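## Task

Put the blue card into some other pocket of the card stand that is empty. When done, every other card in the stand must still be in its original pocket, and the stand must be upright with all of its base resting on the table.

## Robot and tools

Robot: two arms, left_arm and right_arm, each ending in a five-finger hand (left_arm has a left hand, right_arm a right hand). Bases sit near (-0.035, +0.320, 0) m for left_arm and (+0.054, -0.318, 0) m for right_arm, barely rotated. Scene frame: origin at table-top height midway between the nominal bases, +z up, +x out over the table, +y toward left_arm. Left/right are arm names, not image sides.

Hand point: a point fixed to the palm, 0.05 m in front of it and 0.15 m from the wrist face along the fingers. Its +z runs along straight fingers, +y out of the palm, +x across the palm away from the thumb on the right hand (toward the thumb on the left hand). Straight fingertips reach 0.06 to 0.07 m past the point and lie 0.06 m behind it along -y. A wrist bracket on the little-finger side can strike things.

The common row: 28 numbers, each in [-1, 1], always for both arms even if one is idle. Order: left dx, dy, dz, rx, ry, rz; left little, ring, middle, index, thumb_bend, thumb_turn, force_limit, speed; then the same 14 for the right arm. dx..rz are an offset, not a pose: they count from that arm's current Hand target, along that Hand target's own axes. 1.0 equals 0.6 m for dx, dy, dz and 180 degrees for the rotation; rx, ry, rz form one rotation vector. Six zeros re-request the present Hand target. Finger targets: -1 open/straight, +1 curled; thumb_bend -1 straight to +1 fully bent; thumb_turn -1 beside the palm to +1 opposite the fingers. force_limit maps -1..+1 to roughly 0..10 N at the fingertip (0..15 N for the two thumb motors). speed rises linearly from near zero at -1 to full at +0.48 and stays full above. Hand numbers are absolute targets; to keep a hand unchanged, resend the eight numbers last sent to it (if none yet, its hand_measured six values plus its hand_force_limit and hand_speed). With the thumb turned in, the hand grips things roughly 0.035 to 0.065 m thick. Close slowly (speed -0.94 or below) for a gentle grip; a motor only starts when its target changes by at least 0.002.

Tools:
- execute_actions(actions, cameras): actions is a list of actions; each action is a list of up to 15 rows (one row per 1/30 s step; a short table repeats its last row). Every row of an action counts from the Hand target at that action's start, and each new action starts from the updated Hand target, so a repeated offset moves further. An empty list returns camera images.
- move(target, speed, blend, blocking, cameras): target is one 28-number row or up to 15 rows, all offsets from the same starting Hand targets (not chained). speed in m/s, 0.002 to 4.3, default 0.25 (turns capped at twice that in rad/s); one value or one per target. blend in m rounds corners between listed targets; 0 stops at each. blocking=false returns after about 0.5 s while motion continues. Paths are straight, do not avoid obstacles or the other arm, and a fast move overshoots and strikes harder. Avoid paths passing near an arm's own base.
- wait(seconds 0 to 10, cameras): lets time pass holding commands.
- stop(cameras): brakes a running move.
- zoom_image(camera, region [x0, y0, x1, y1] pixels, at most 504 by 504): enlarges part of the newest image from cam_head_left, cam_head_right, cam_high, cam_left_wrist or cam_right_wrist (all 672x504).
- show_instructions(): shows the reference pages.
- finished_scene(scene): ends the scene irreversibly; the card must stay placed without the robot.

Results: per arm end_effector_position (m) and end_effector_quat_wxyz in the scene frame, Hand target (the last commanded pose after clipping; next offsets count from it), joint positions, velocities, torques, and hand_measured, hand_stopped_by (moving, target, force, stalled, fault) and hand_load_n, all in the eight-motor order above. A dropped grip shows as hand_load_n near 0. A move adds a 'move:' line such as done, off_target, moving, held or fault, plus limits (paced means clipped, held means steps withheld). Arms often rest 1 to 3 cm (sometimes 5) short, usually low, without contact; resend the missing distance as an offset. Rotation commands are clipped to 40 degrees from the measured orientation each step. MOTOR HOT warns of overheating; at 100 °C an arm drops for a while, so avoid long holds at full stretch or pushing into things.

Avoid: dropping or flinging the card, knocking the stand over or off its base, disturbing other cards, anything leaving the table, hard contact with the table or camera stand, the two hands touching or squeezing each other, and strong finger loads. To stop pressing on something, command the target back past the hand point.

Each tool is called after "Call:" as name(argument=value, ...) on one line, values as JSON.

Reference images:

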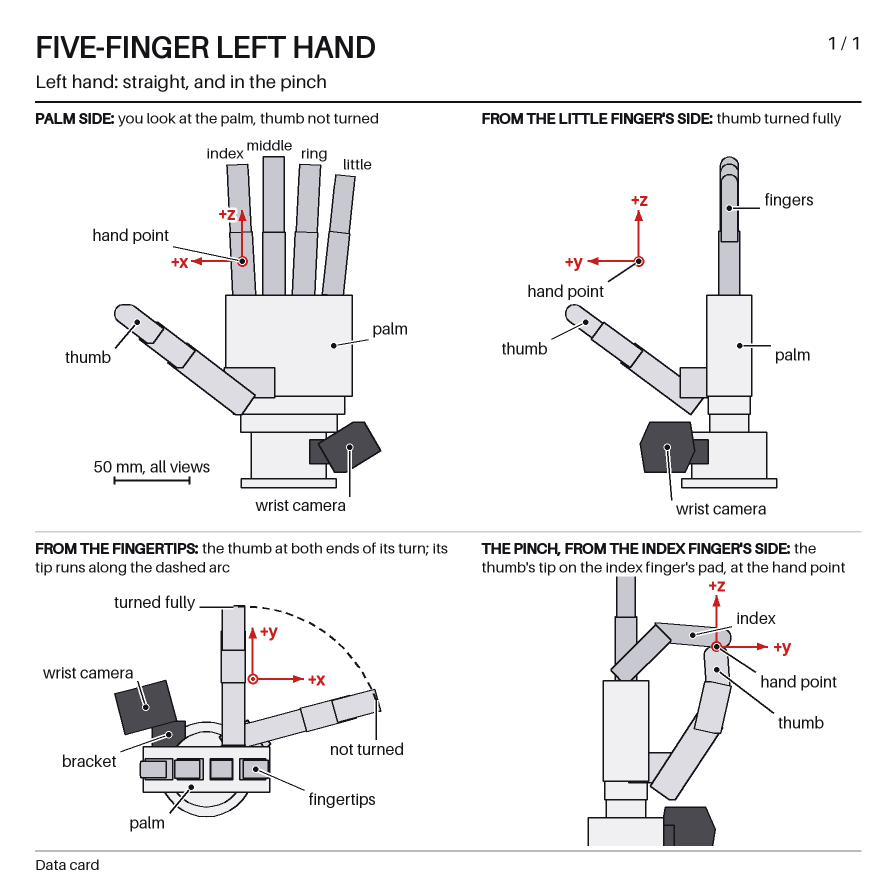

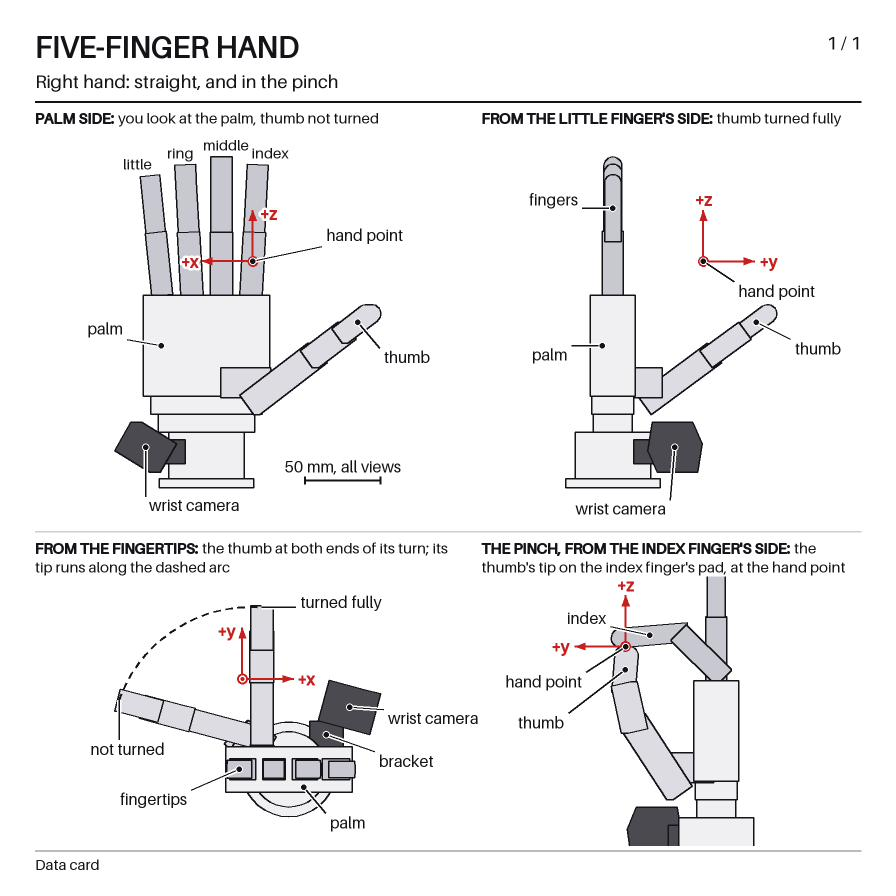

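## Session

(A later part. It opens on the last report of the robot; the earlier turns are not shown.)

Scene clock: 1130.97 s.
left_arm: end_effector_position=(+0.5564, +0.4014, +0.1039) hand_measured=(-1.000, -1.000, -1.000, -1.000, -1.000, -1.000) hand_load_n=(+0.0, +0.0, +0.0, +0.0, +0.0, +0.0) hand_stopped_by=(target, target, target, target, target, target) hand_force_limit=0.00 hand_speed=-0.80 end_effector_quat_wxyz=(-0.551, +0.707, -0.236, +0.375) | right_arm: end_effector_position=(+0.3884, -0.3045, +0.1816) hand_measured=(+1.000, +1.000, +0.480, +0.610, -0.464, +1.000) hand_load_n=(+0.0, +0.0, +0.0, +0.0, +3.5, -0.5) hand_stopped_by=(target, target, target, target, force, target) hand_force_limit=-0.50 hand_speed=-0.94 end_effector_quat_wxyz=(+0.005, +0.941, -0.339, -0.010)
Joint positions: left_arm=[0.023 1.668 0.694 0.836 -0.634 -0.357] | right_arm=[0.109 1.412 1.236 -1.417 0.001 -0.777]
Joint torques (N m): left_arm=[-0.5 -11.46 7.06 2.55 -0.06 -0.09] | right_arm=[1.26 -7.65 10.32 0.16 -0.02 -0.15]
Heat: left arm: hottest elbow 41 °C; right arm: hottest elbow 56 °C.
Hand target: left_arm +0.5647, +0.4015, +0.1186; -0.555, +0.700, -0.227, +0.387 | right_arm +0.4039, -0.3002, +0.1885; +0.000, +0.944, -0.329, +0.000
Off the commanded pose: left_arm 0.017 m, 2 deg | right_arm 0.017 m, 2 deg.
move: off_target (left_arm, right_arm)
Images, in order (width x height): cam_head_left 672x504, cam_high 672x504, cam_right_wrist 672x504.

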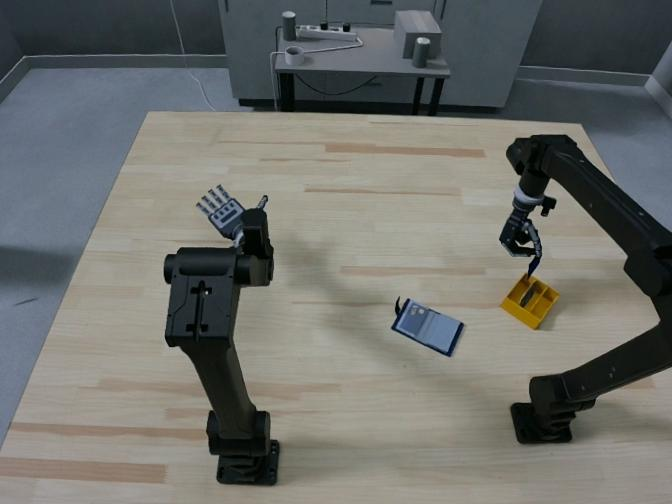

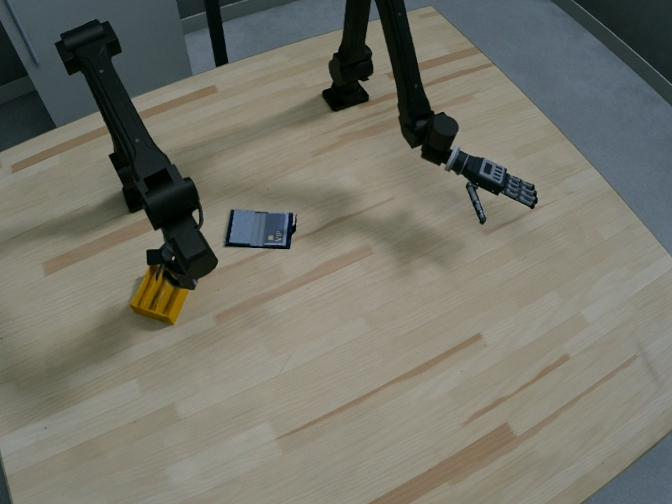

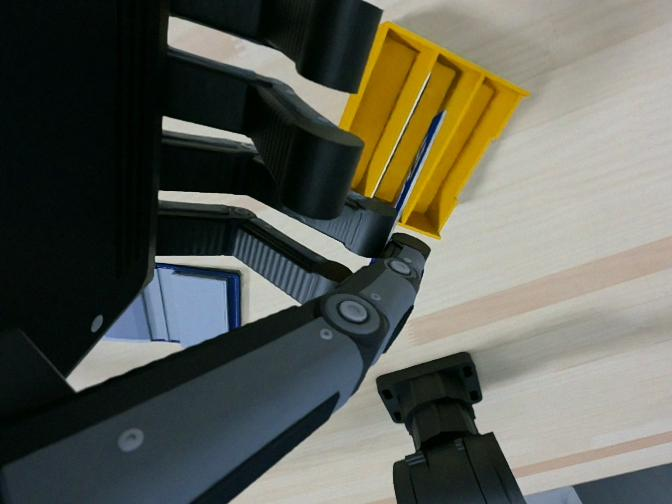

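Call:
execute_actions(actions=[], cameras=["cam_head_left", "cam_high", "cam_right_wrist"])

Call:
zoom_image(camera="cam_head_left", region=[480, 220, 640, 340])

Call:
zoom_image(camera="cam_right_wrist", region=[200, 150, 672, 504])

Scene clock: 1173.83 s.
left_arm: end_effector_position=(+0.5564, +0.4014, +0.1039) hand_measured=(-1.000, -1.000, -1.000, -1.000, -1.000, -1.000) hand_load_n=(+0.0, +0.0, +0.0, +0.0, +0.0, +0.0) hand_stopped_by=(target, target, target, target, target, target) hand_force_limit=0.00 hand_speed=-0.80 end_effector_quat_wxyz=(-0.551, +0.707, -0.236, +0.375) | right_arm: end_effector_position=(+0.3884, -0.3045, +0.1816) hand_measured=(+1.000, +1.000, +0.480, +0.610, -0.464, +1.000) hand_load_n=(+0.0, +0.0, +0.0, +0.0, +3.5, +0.0) hand_stopped_by=(target, target, target, target, force, target) hand_force_limit=-0.50 hand_speed=-0.94 end_effector_quat_wxyz=(+0.005, +0.941, -0.338, -0.010)
Joint positions: left_arm=[0.023 1.668 0.694 0.836 -0.634 -0.357] | right_arm=[0.109 1.412 1.236 -1.417 0.001 -0.777]
Joint velocities: within noise
Joint torques (N m): left_arm=[-0.5 -11.46 7.05 2.55 -0.06 -0.09] | right_arm=[1.2 -7.59 10.33 0.17 -0.01 -0.15]
Heat: left arm: hottest elbow 41 °C; right arm: hottest elbow 55 °C.
Hand target: left_arm +0.5647, +0.4015, +0.1186; -0.555, +0.700, -0.227, +0.387 | right_arm +0.4039, -0.3002, +0.1885; +0.000, +0.944, -0.329, +0.000
Off the commanded pose: left_arm 0.017 m, 2 deg | right_arm 0.017 m, 2 deg.
Images, in order (width x height): cam_head_left 672x504, cam_high 672x504, cam_right_wrist 672x504.

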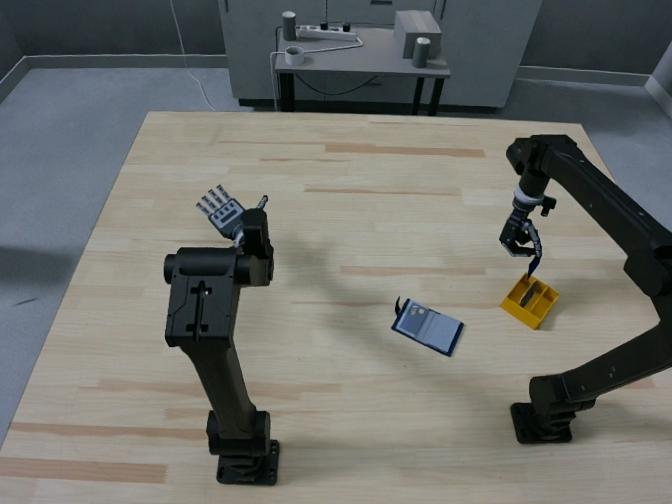

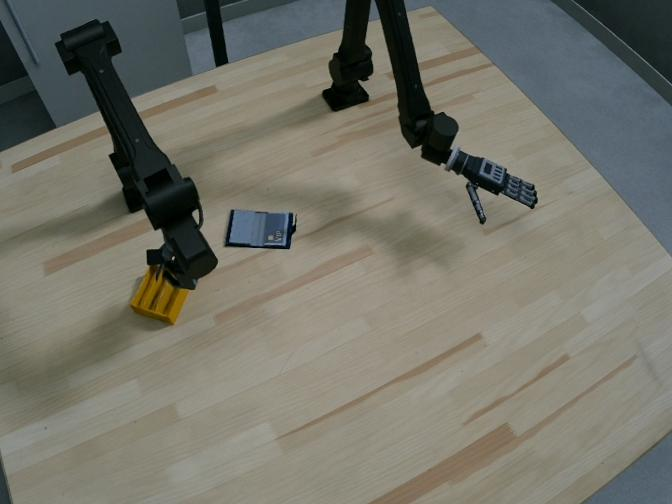

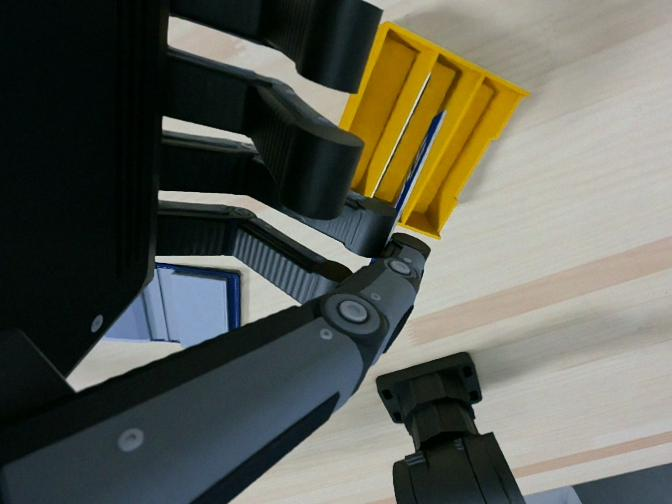

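Scaled by 3.150 from the camera's 672x504 image, which has a finer 960x720 frame.

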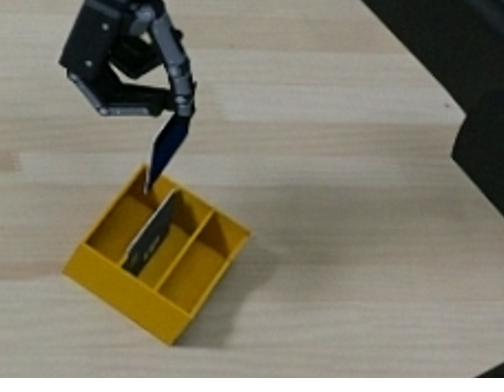

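Scaled by 1.068 from the camera's 672x504 image, which has a finer 960x720 frame.

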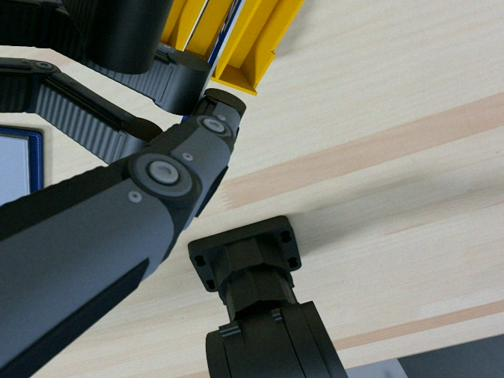

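Call:
move(target=[0,0,0,0,0,0,-1,-1,-1,-1,-1,-1,0,-0.8,0.02,0,0.083,0,0,0,1,1,0.48,0.61,-0.15,1,-0.5,-0.94], speed=0.06, cameras=["cam_head_left", "cam_right_wrist"])

Call:
zoom_image(camera="cam_head_left", region=[480, 220, 640, 340])

Call:
zoom_image(camera="cam_right_wrist", region=[320, 10, 552, 250])

Scene clock: 1214.47 s.
left_arm: end_effector_position=(+0.5564, +0.4014, +0.1039) hand_measured=(-1.000, -1.000, -1.000, -1.000, -1.000, -1.000) hand_load_n=(+0.0, +0.0, +0.0, +0.0, +0.0, -0.5) hand_stopped_by=(target, target, target, target, target, target) hand_force_limit=0.00 hand_speed=-0.80 end_effector_quat_wxyz=(-0.551, +0.707, -0.236, +0.375) | right_arm: end_effector_position=(+0.4082, -0.3043, +0.1442) hand_measured=(+1.000, +1.000, +0.480, +0.610, -0.464, +1.000) hand_load_n=(+0.0, +0.0, +0.0, +0.0, +3.5, +0.0) hand_stopped_by=(target, target, target, target, force, target) hand_force_limit=-0.50 hand_speed=-0.94 end_effector_quat_wxyz=(+0.000, +0.944, -0.330, +0.001)
Joint positions: left_arm=[0.023 1.668 0.694 0.836 -0.634 -0.357] | right_arm=[0.108 1.466 1.196 -1.299 0.001 -0.797]
Joint torques (N m): left_arm=[-0.5 -11.46 7.05 2.55 -0.06 -0.09] | right_arm=[-0.26 -8.41 7.34 0.62 -0.01 -0.13]
Heat: left arm: hottest elbow 41 °C; right arm: hottest elbow 55 °C.
Hand target: left_arm +0.5647, +0.4015, +0.1186; -0.555, +0.700, -0.227, +0.387 | right_arm +0.4133, -0.3076, +0.1388; +0.000, +0.944, -0.329, +0.000
Off the commanded pose: left_arm 0.017 m, 2 deg | right_arm 0.008 m, 0 deg.
move: off_target (left_arm)
Images, in order (width x height): cam_head_left 672x504, cam_right_wrist 672x504.

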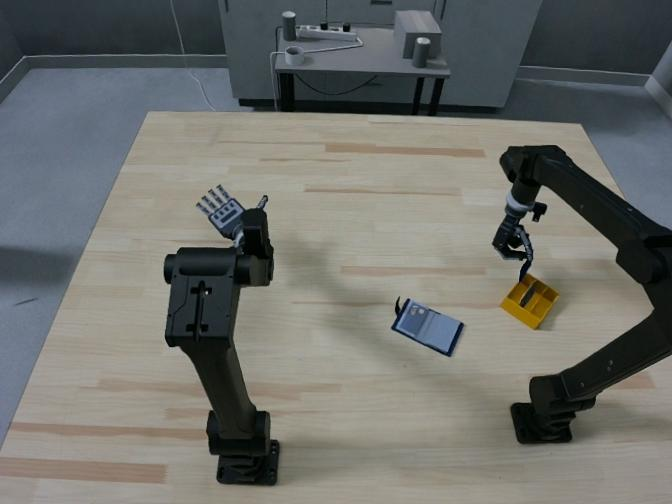

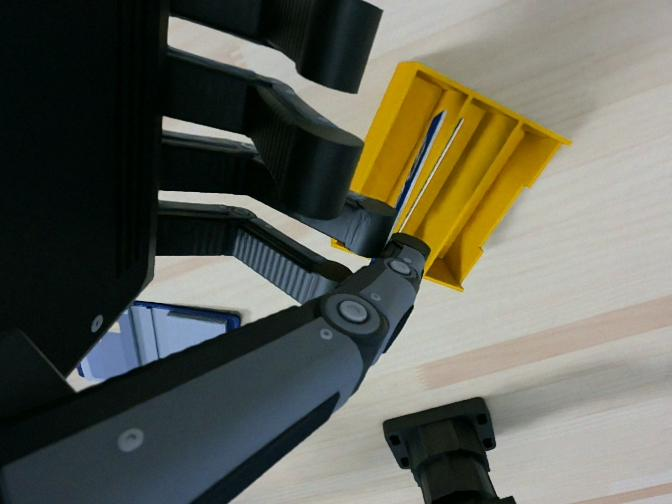

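Scaled by 3.150 from the camera's 672x504 image, which has a finer 960x720 frame.

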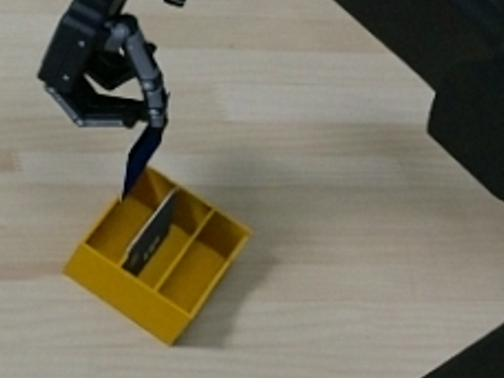

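Scaled by 2.100 from the camera's 672x504 image, which has a finer 960x720 frame.

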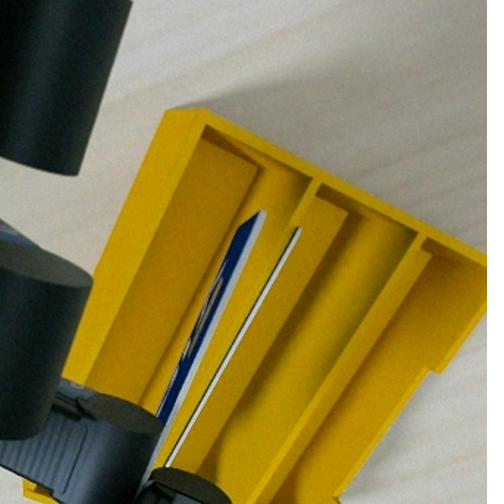

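Call:
move(target=[0,0,0,0,0,0,-1,-1,-1,-1,-1,-1,0,-0.8,0.006,0.018,0.045,0,0,0,1,1,0.48,0.61,-0.15,1,-0.5,-0.94], speed=0.05, cameras=["cam_head_left", "cam_right_wrist"])

Call:
zoom_image(camera="cam_head_left", region=[480, 220, 640, 340])

Call:
zoom_image(camera="cam_right_wrist", region=[320, 10, 552, 250])

Scene clock: 1318.83 s.
left_arm: end_effector_position=(+0.5564, +0.4014, +0.1039) hand_measured=(-1.000, -1.000, -1.000, -1.000, -1.000, -1.000) hand_load_n=(+0.0, +0.0, +0.0, +0.0, +0.0, +0.0) hand_stopped_by=(target, target, target, target, target, target) hand_force_limit=0.00 hand_speed=-0.80 end_effector_quat_wxyz=(-0.551, +0.707, -0.236, +0.375) | right_arm: end_effector_position=(+0.4050, -0.3142, +0.1177) hand_measured=(+1.000, +1.000, +0.480, +0.610, -0.464, +1.000) hand_load_n=(+0.5, +0.0, +0.0, +0.5, +4.0, -0.5) hand_stopped_by=(target, target, target, target, force, target) hand_force_limit=-0.50 hand_speed=-0.94 end_effector_quat_wxyz=(+0.000, +0.944, -0.329, +0.002)
Joint positions: left_arm=[0.023 1.668 0.694 0.836 -0.634 -0.357] | right_arm=[0.085 1.475 1.134 -1.226 0.001 -0.821]
Joint torques (N m): left_arm=[-0.56 -11.52 7.05 2.55 -0.05 -0.09] | right_arm=[-0.38 -8.29 7.09 0.62 -0.01 -0.15]
Heat: left arm: hottest elbow 41 °C; right arm: hottest elbow 50 °C.
Hand target: left_arm +0.5647, +0.4015, +0.1186; -0.555, +0.700, -0.227, +0.387 | right_arm +0.4094, -0.3183, +0.1118; +0.000, +0.944, -0.329, +0.000
Off the commanded pose: left_arm 0.017 m, 2 deg | right_arm 0.008 m, 0 deg.
move: off_target (left_arm)
Images, in order (width x height): cam_head_left 672x504, cam_right_wrist 672x504.

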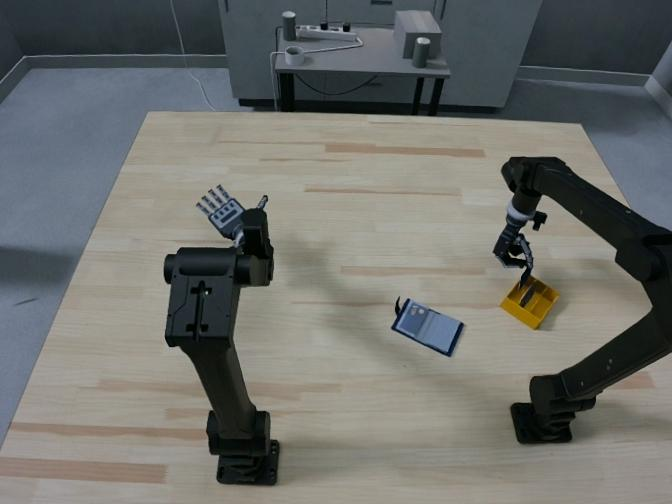

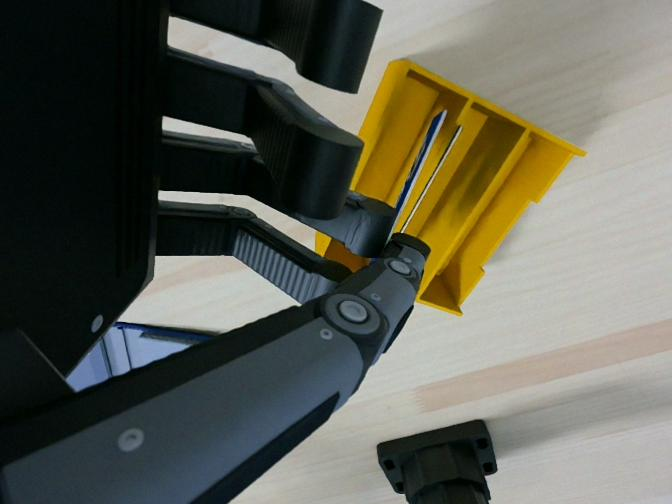

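Scaled by 3.150 from the camera's 672x504 image, which has a finer 960x720 frame.

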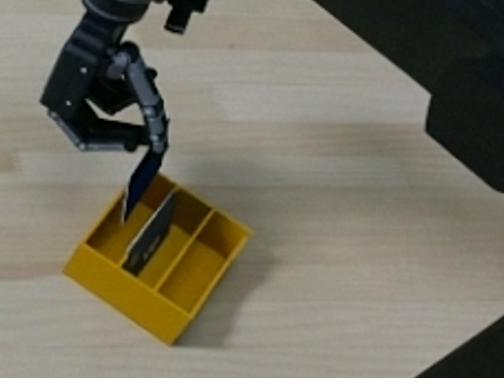

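Scaled by 2.100 from the camera's 672x504 image, which has a finer 960x720 frame.

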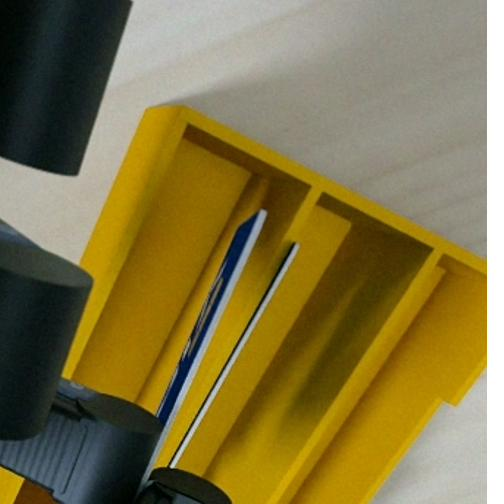

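Call:
zoom_image(camera="cam_head_left", region=[490, 255, 570, 335])

Scaled by 6.300 from the camera's 672x504 image, which has a finer 960x720 frame.

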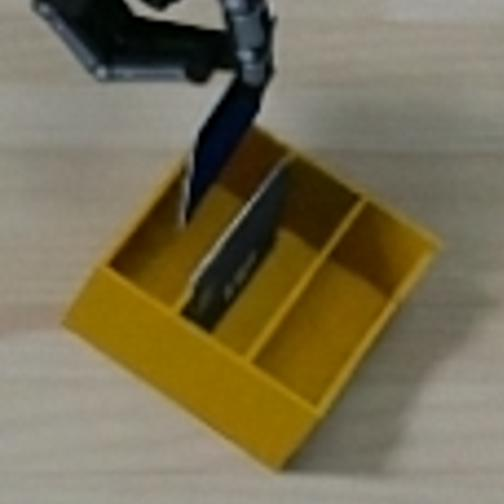

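Call:
zoom_image(camera="cam_head_left", region=[505, 258, 550, 303])

Call:
zoom_image(camera="cam_right_wrist", region=[370, 40, 600, 210])

Scaled by 11.200 from the camera's 672x504 image, which has a finer 960x720 frame.

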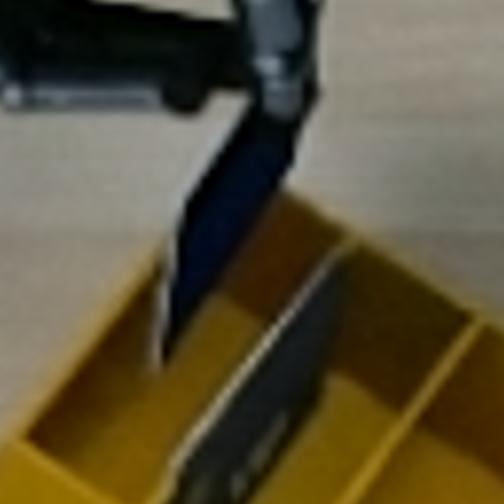

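Scaled by 2.191 from the camera's 672x504 image, which has a finer 960x720 frame.

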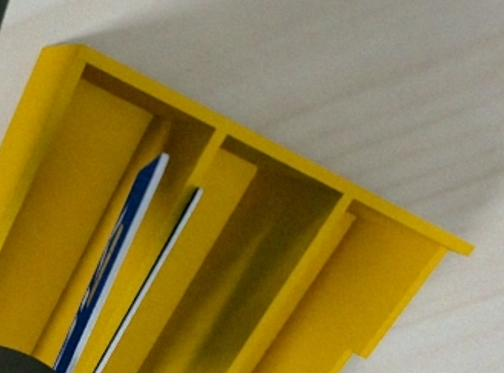

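Call:
move(target=[0,0,0,0,0,0,-1,-1,-1,-1,-1,-1,0,-0.8,0,0.0085,0.028,0,0,0,1,1,0.48,0.61,-0.15,1,-0.5,-0.94], speed=0.05, cameras=["cam_head_left", "cam_right_wrist", "cam_high"])

Call:
zoom_image(camera="cam_head_left", region=[490, 255, 570, 335])

Call:
zoom_image(camera="cam_right_wrist", region=[350, 20, 600, 210])

Call:
zoom_image(camera="cam_high", region=[110, 230, 230, 340])

Scene clock: 1439.87 s.
left_arm: end_effector_position=(+0.5564, +0.4014, +0.1039) hand_measured=(-1.000, -1.000, -1.000, -1.000, -1.000, -1.000) hand_load_n=(-0.5, +0.0, +0.0, +0.0, +0.0, -0.5) hand_stopped_by=(target, target, target, target, target, target) hand_force_limit=0.00 hand_speed=-0.80 end_effector_quat_wxyz=(-0.551, +0.707, -0.236, +0.375) | right_arm: end_effector_position=(+0.4021, -0.3181, +0.1009) hand_measured=(+1.000, +1.000, +0.480, +0.610, -0.464, +1.000) hand_load_n=(+0.0, +0.0, +0.0, +0.0, +3.5, +0.0) hand_stopped_by=(target, target, target, target, force, target) hand_force_limit=-0.50 hand_speed=-0.94 end_effector_quat_wxyz=(+0.000, +0.944, -0.329, +0.002)
Joint positions: left_arm=[0.023 1.668 0.694 0.836 -0.634 -0.357] | right_arm=[0.076 1.483 1.096 -1.179 0.001 -0.831]
Joint torques (N m): left_arm=[-0.5 -11.46 7.05 2.54 -0.05 -0.09] | right_arm=[-0.5 -8.35 7.01 0.54 -0.01 -0.16]
Heat: left arm: hottest elbow 41 °C; right arm: hottest elbow 49 °C.
Hand target: left_arm +0.5647, +0.4015, +0.1186; -0.555, +0.700, -0.227, +0.387 | right_arm +0.4062, -0.3223, +0.0949; +0.000, +0.944, -0.329, +0.000
Off the commanded pose: left_arm 0.017 m, 2 deg | right_arm 0.008 m, 0 deg.
move: off_target (left_arm)
Images, in order (width x height): cam_head_left 672x504, cam_high 672x504, cam_right_wrist 672x504.

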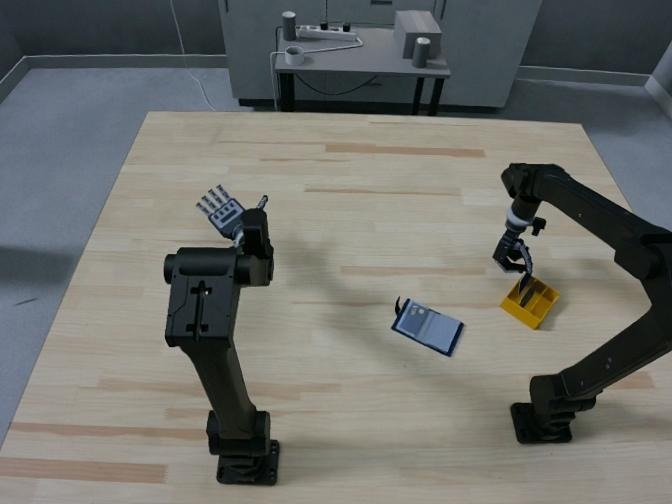

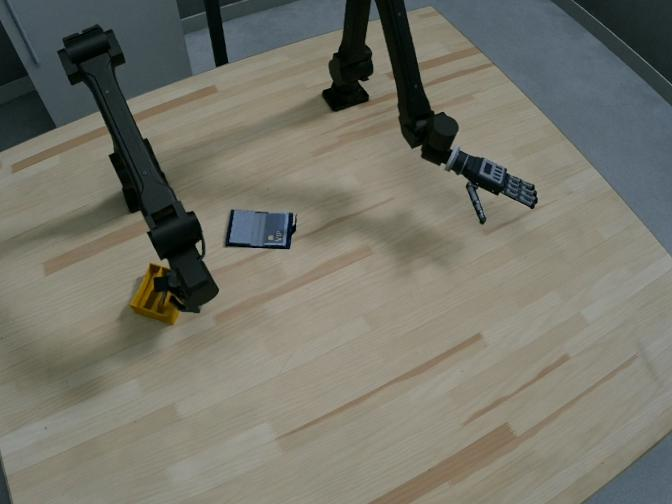

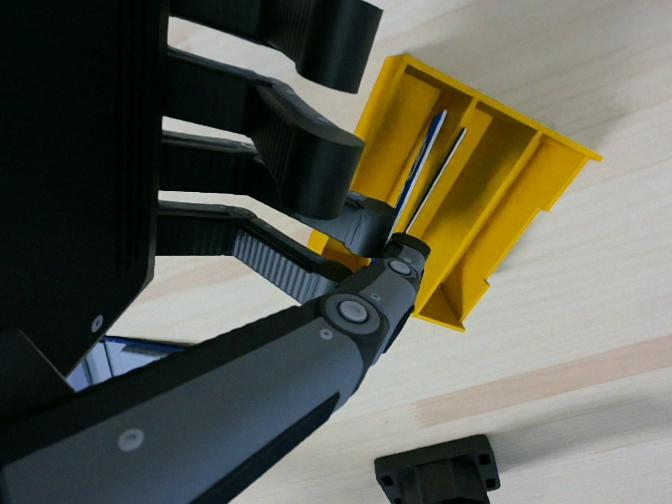

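Scaled by 6.300 from the camera's 672x504 image, which has a finer 960x720 frame.

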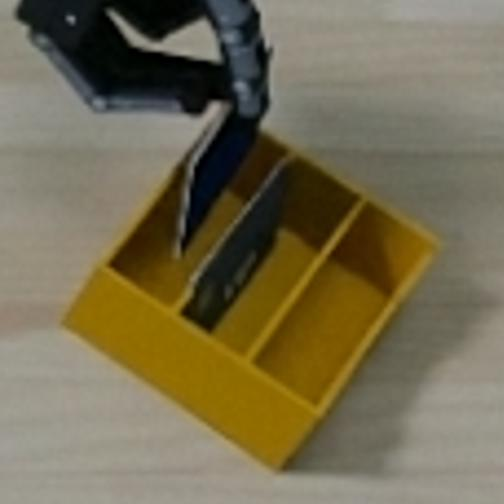

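Scaled by 2.016 from the camera's 672x504 image, which has a finer 960x720 frame.

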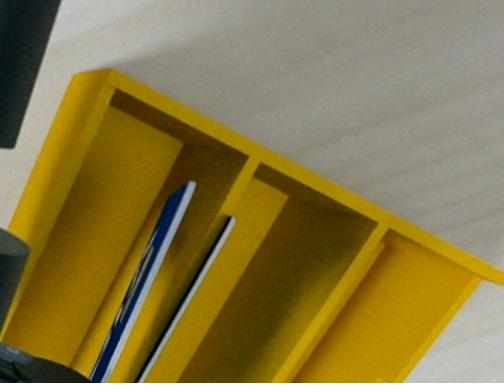

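Scaled by 4.200 from the camera's 672x504 image, which has a finer 960x720 frame.

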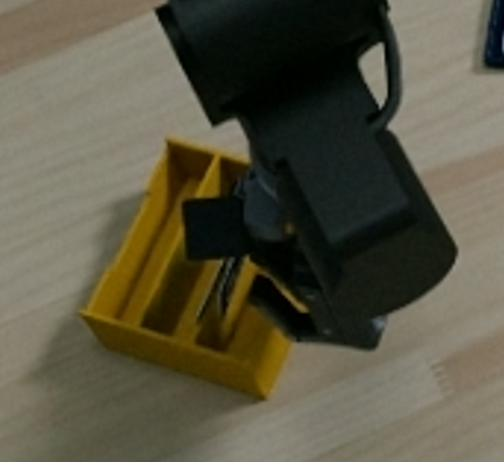

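Call:
zoom_image(camera="cam_high", region=[125, 260, 190, 325])

Call:
zoom_image(camera="cam_head_left", region=[500, 265, 545, 310])

Scaled by 7.754 from the camera's 672x504 image, which has a finer 960x720 frame.

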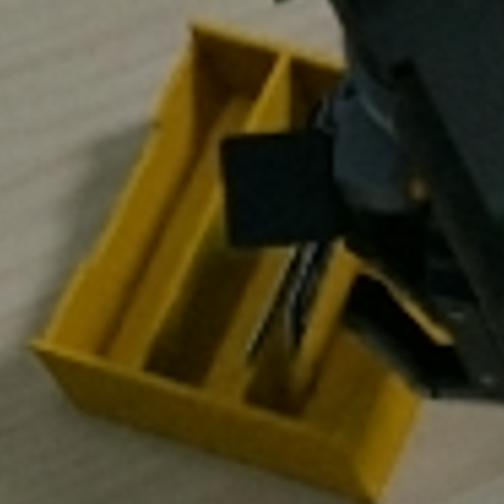

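Scaled by 11.200 from the camera's 672x504 image, which has a finer 960x720 frame.

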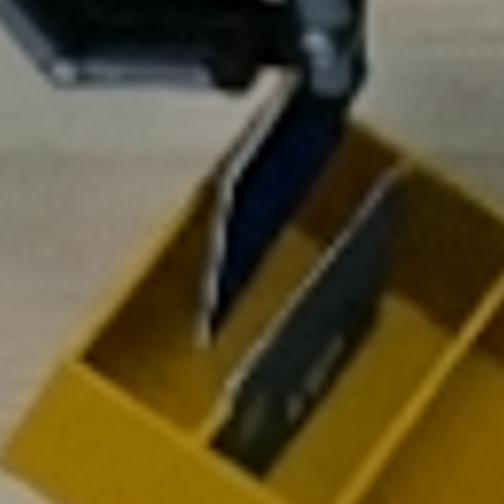

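Call:
move(target=[0,0,0,0,0,0,-1,-1,-1,-1,-1,-1,0,-0.8,0,0.001,0.017,0,0,0,1,1,0.48,0.61,-0.15,1,-0.5,-0.94], speed=0.05, cameras=["cam_head_left", "cam_right_wrist", "cam_high"])

Call:
zoom_image(camera="cam_head_left", region=[500, 265, 545, 310])

Call:
zoom_image(camera="cam_right_wrist", region=[350, 20, 600, 210])

Call:
zoom_image(camera="cam_high", region=[125, 260, 190, 325])

Scene clock: 1556.27 s.
left_arm: end_effector_position=(+0.5564, +0.4014, +0.1039) hand_measured=(-1.000, -1.000, -1.000, -1.000, -1.000, -1.000) hand_load_n=(+0.0, +0.0, +0.0, +0.0, +0.0, +0.0) hand_stopped_by=(target, target, target, target, target, target) hand_force_limit=0.00 hand_speed=-0.80 end_effector_quat_wxyz=(-0.551, +0.707, -0.236, +0.375) | right_arm: end_effector_position=(+0.4021, -0.3185, +0.0910) hand_measured=(+1.000, +1.000, +0.480, +0.610, -0.464, +1.000) hand_load_n=(+0.0, +0.0, +0.0, +0.0, +4.0, -0.5) hand_stopped_by=(target, target, target, target, force, target) hand_force_limit=-0.50 hand_speed=-0.94 end_effector_quat_wxyz=(-0.001, +0.944, -0.329, +0.003)
Joint positions: left_arm=[0.023 1.668 0.694 0.836 -0.634 -0.357] | right_arm=[0.075 1.493 1.079 -1.151 0.001 -0.832]
Joint torques (N m): left_arm=[-0.56 -11.46 7.06 2.55 -0.05 -0.09] | right_arm=[-0.44 -8.29 6.87 0.72 -0.01 -0.14]
Heat: left arm: hottest elbow 41 °C; right arm: hottest elbow 47 °C.
Hand target: left_arm +0.5647, +0.4015, +0.1186; -0.555, +0.700, -0.227, +0.387 | right_arm +0.4059, -0.3227, +0.0847; +0.000, +0.944, -0.329, +0.000
Off the commanded pose: left_arm 0.017 m, 2 deg | right_arm 0.008 m, 0 deg.
move: off_target (left_arm)
Images, in order (width x height): cam_head_left 672x504, cam_high 672x504, cam_right_wrist 672x504.

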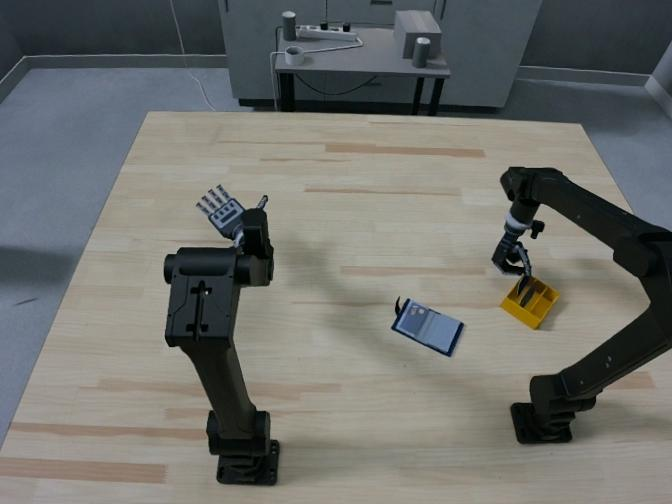

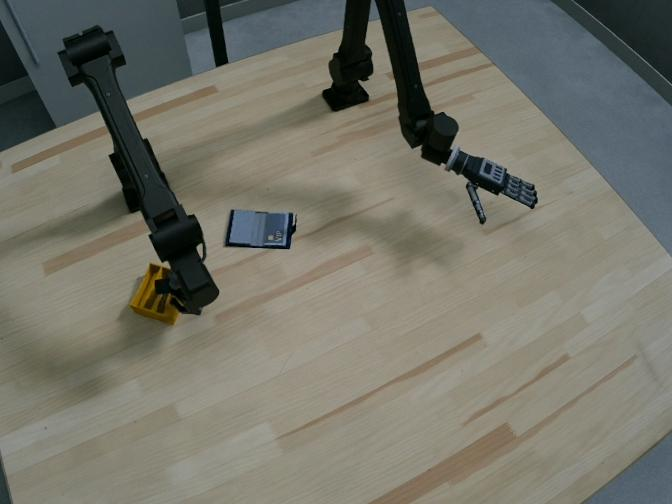

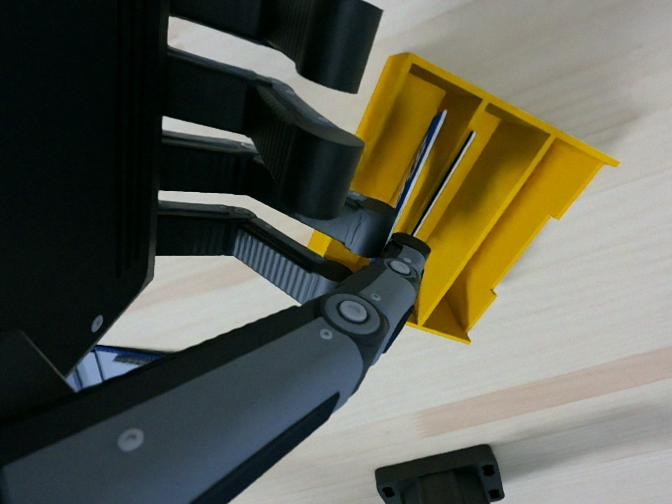

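Scaled by 11.200 from the camera's 672x504 image, which has a finer 960x720 frame.

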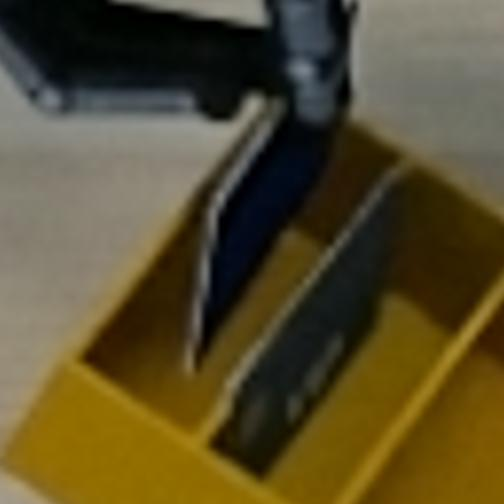

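Scaled by 2.016 from the camera's 672x504 image, which has a finer 960x720 frame.

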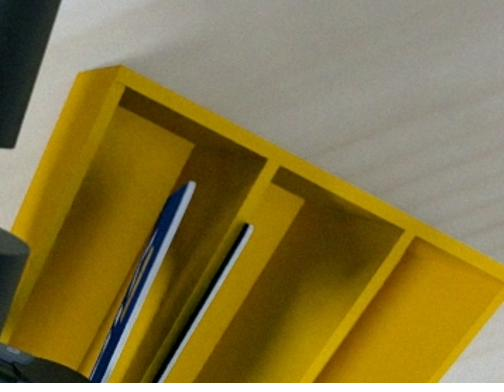

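Scaled by 7.754 from the camera's 672x504 image, which has a finer 960x720 frame.

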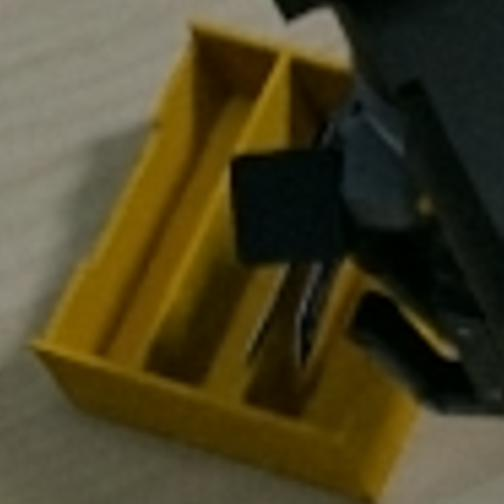

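Call:
zoom_image(camera="cam_high", region=[142, 290, 182, 328])

Call:
zoom_image(camera="cam_right_wrist", region=[360, 40, 520, 200])

Scaled by 12.600 from the camera's 672x504 image, which has a finer 960x720 frame.

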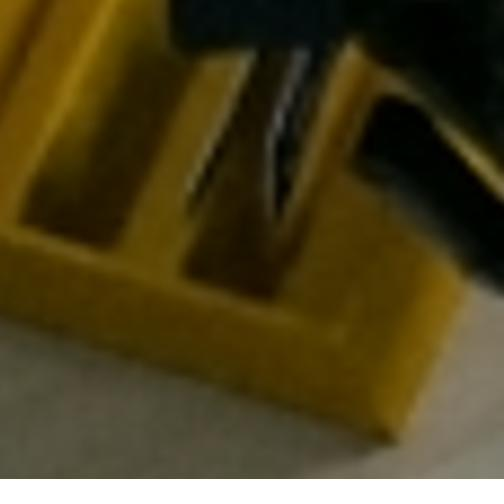

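Scaled by 3.150 from the camera's 672x504 image, which has a finer 960x720 frame.

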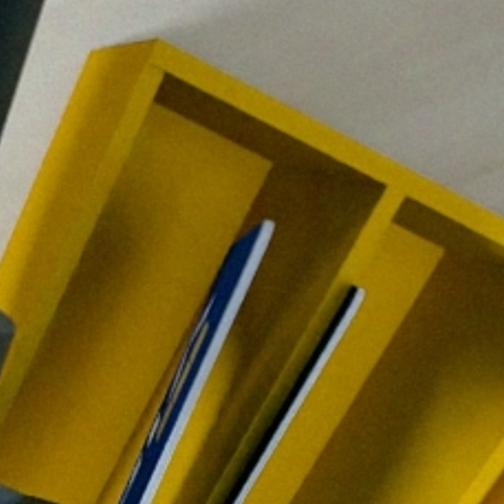

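Call:
move(target=[[0,0,0,0,0,0,-1,-1,-1,-1,-1,-1,0,-0.8,0.005,0.005,0,0,0,0.013,1,1,0.48,0.61,-0.15,1,-0.5,-0.94],[0,0,0,0,0,0,-1,-1,-1,-1,-1,-1,0,-0.8,0.005,0.005,0.02,0,0,0.013,1,1,0.48,0.61,-0.15,1,-0.5,-0.94]], speed=0.05, cameras=["cam_head_left", "cam_right_wrist", "cam_high"])

Call:
zoom_image(camera="cam_head_left", region=[500, 265, 545, 310])

Call:
zoom_image(camera="cam_right_wrist", region=[360, 40, 520, 200])

Call:
zoom_image(camera="cam_high", region=[142, 290, 182, 328])

Scene clock: 1674.33 s.
left_arm: end_effector_position=(+0.5564, +0.4014, +0.1039) hand_measured=(-1.000, -1.000, -1.000, -1.000, -1.000, -1.000) hand_load_n=(+0.0, +0.0, +0.0, +0.0, +0.0, +0.0) hand_stopped_by=(target, target, target, target, target, target) hand_force_limit=0.00 hand_speed=-0.80 end_effector_quat_wxyz=(-0.551, +0.707, -0.236, +0.375) | right_arm: end_effector_position=(+0.4030, -0.3242, +0.0783) hand_measured=(+1.000, +1.000, +0.480, +0.610, -0.464, +1.000) hand_load_n=(+0.0, +0.0, +0.0, +0.0, +3.5, +0.0) hand_stopped_by=(target, target, target, target, force, target) hand_force_limit=-0.50 hand_speed=-0.94 end_effector_quat_wxyz=(+0.000, +0.941, -0.338, +0.001)
Joint positions: left_arm=[0.023 1.668 0.694 0.836 -0.634 -0.357] | right_arm=[0.058 1.512 1.062 -1.119 0.001 -0.829]
Joint torques (N m): left_arm=[-0.44 -11.52 7.05 2.54 -0.06 -0.09] | right_arm=[-0.38 -8.47 6.72 0.69 -0.01 0.05]
Heat: left arm: hottest elbow 41 °C; right arm: hottest elbow 47 °C.
Hand target: left_arm +0.5647, +0.4015, +0.1186; -0.555, +0.700, -0.227, +0.387 | right_arm +0.4062, -0.3270, +0.0727; +0.000, +0.937, -0.348, +0.000
Off the commanded pose: left_arm 0.017 m, 2 deg | right_arm 0.007 m, 1 deg.
move: off_target (left_arm)
Images, in order (width x height): cam_head_left 672x504, cam_high 672x504, cam_right_wrist 672x504.

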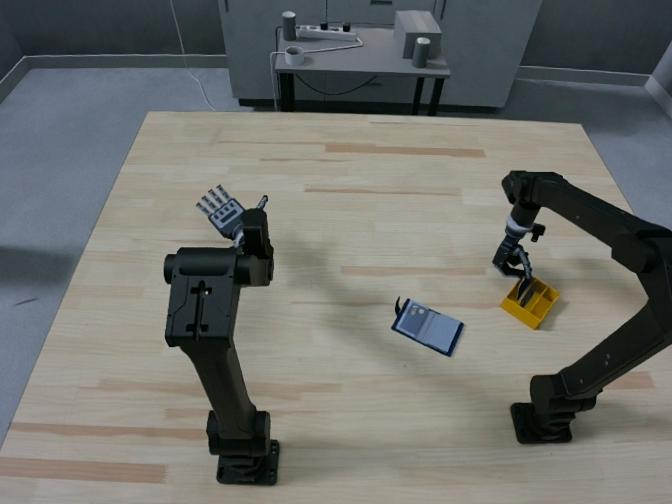

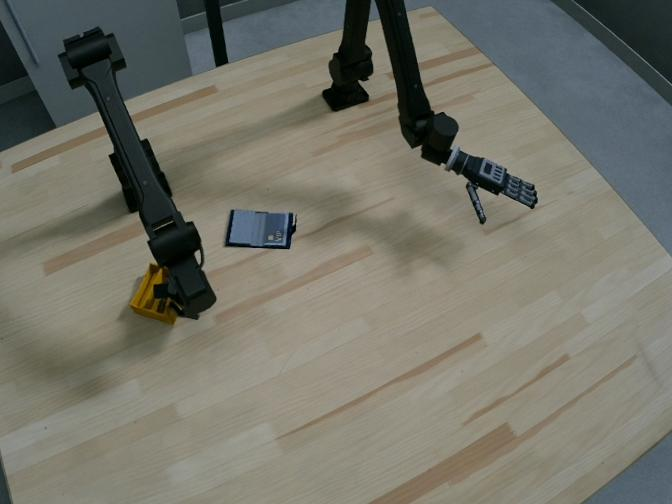

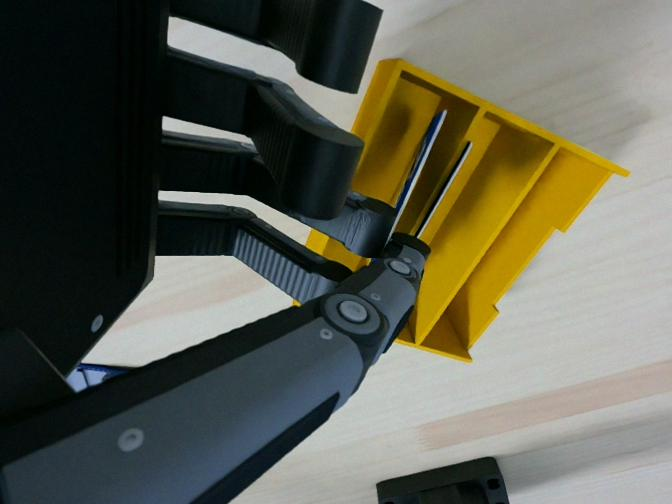

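Scaled by 11.200 from the camera's 672x504 image, which has a finer 960x720 frame.

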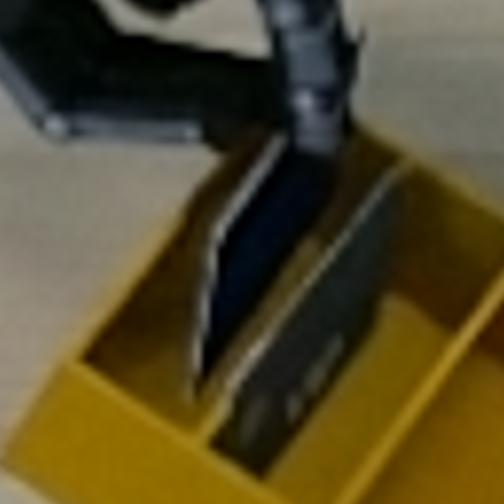

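Scaled by 3.150 from the camera's 672x504 image, which has a finer 960x720 frame.

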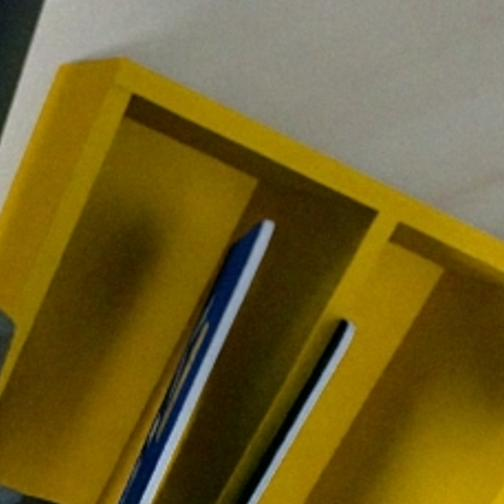

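Scaled by 12.600 from the camera's 672x504 image, which has a finer 960x720 frame.

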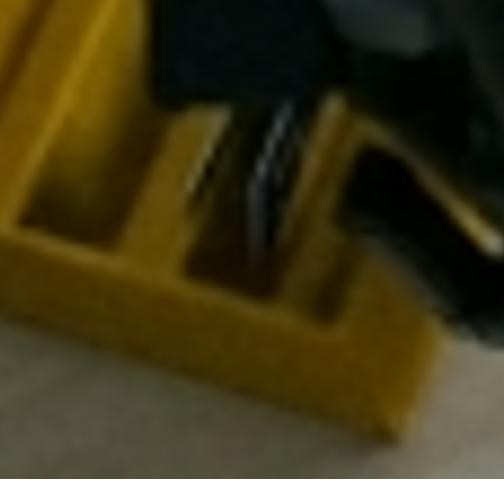

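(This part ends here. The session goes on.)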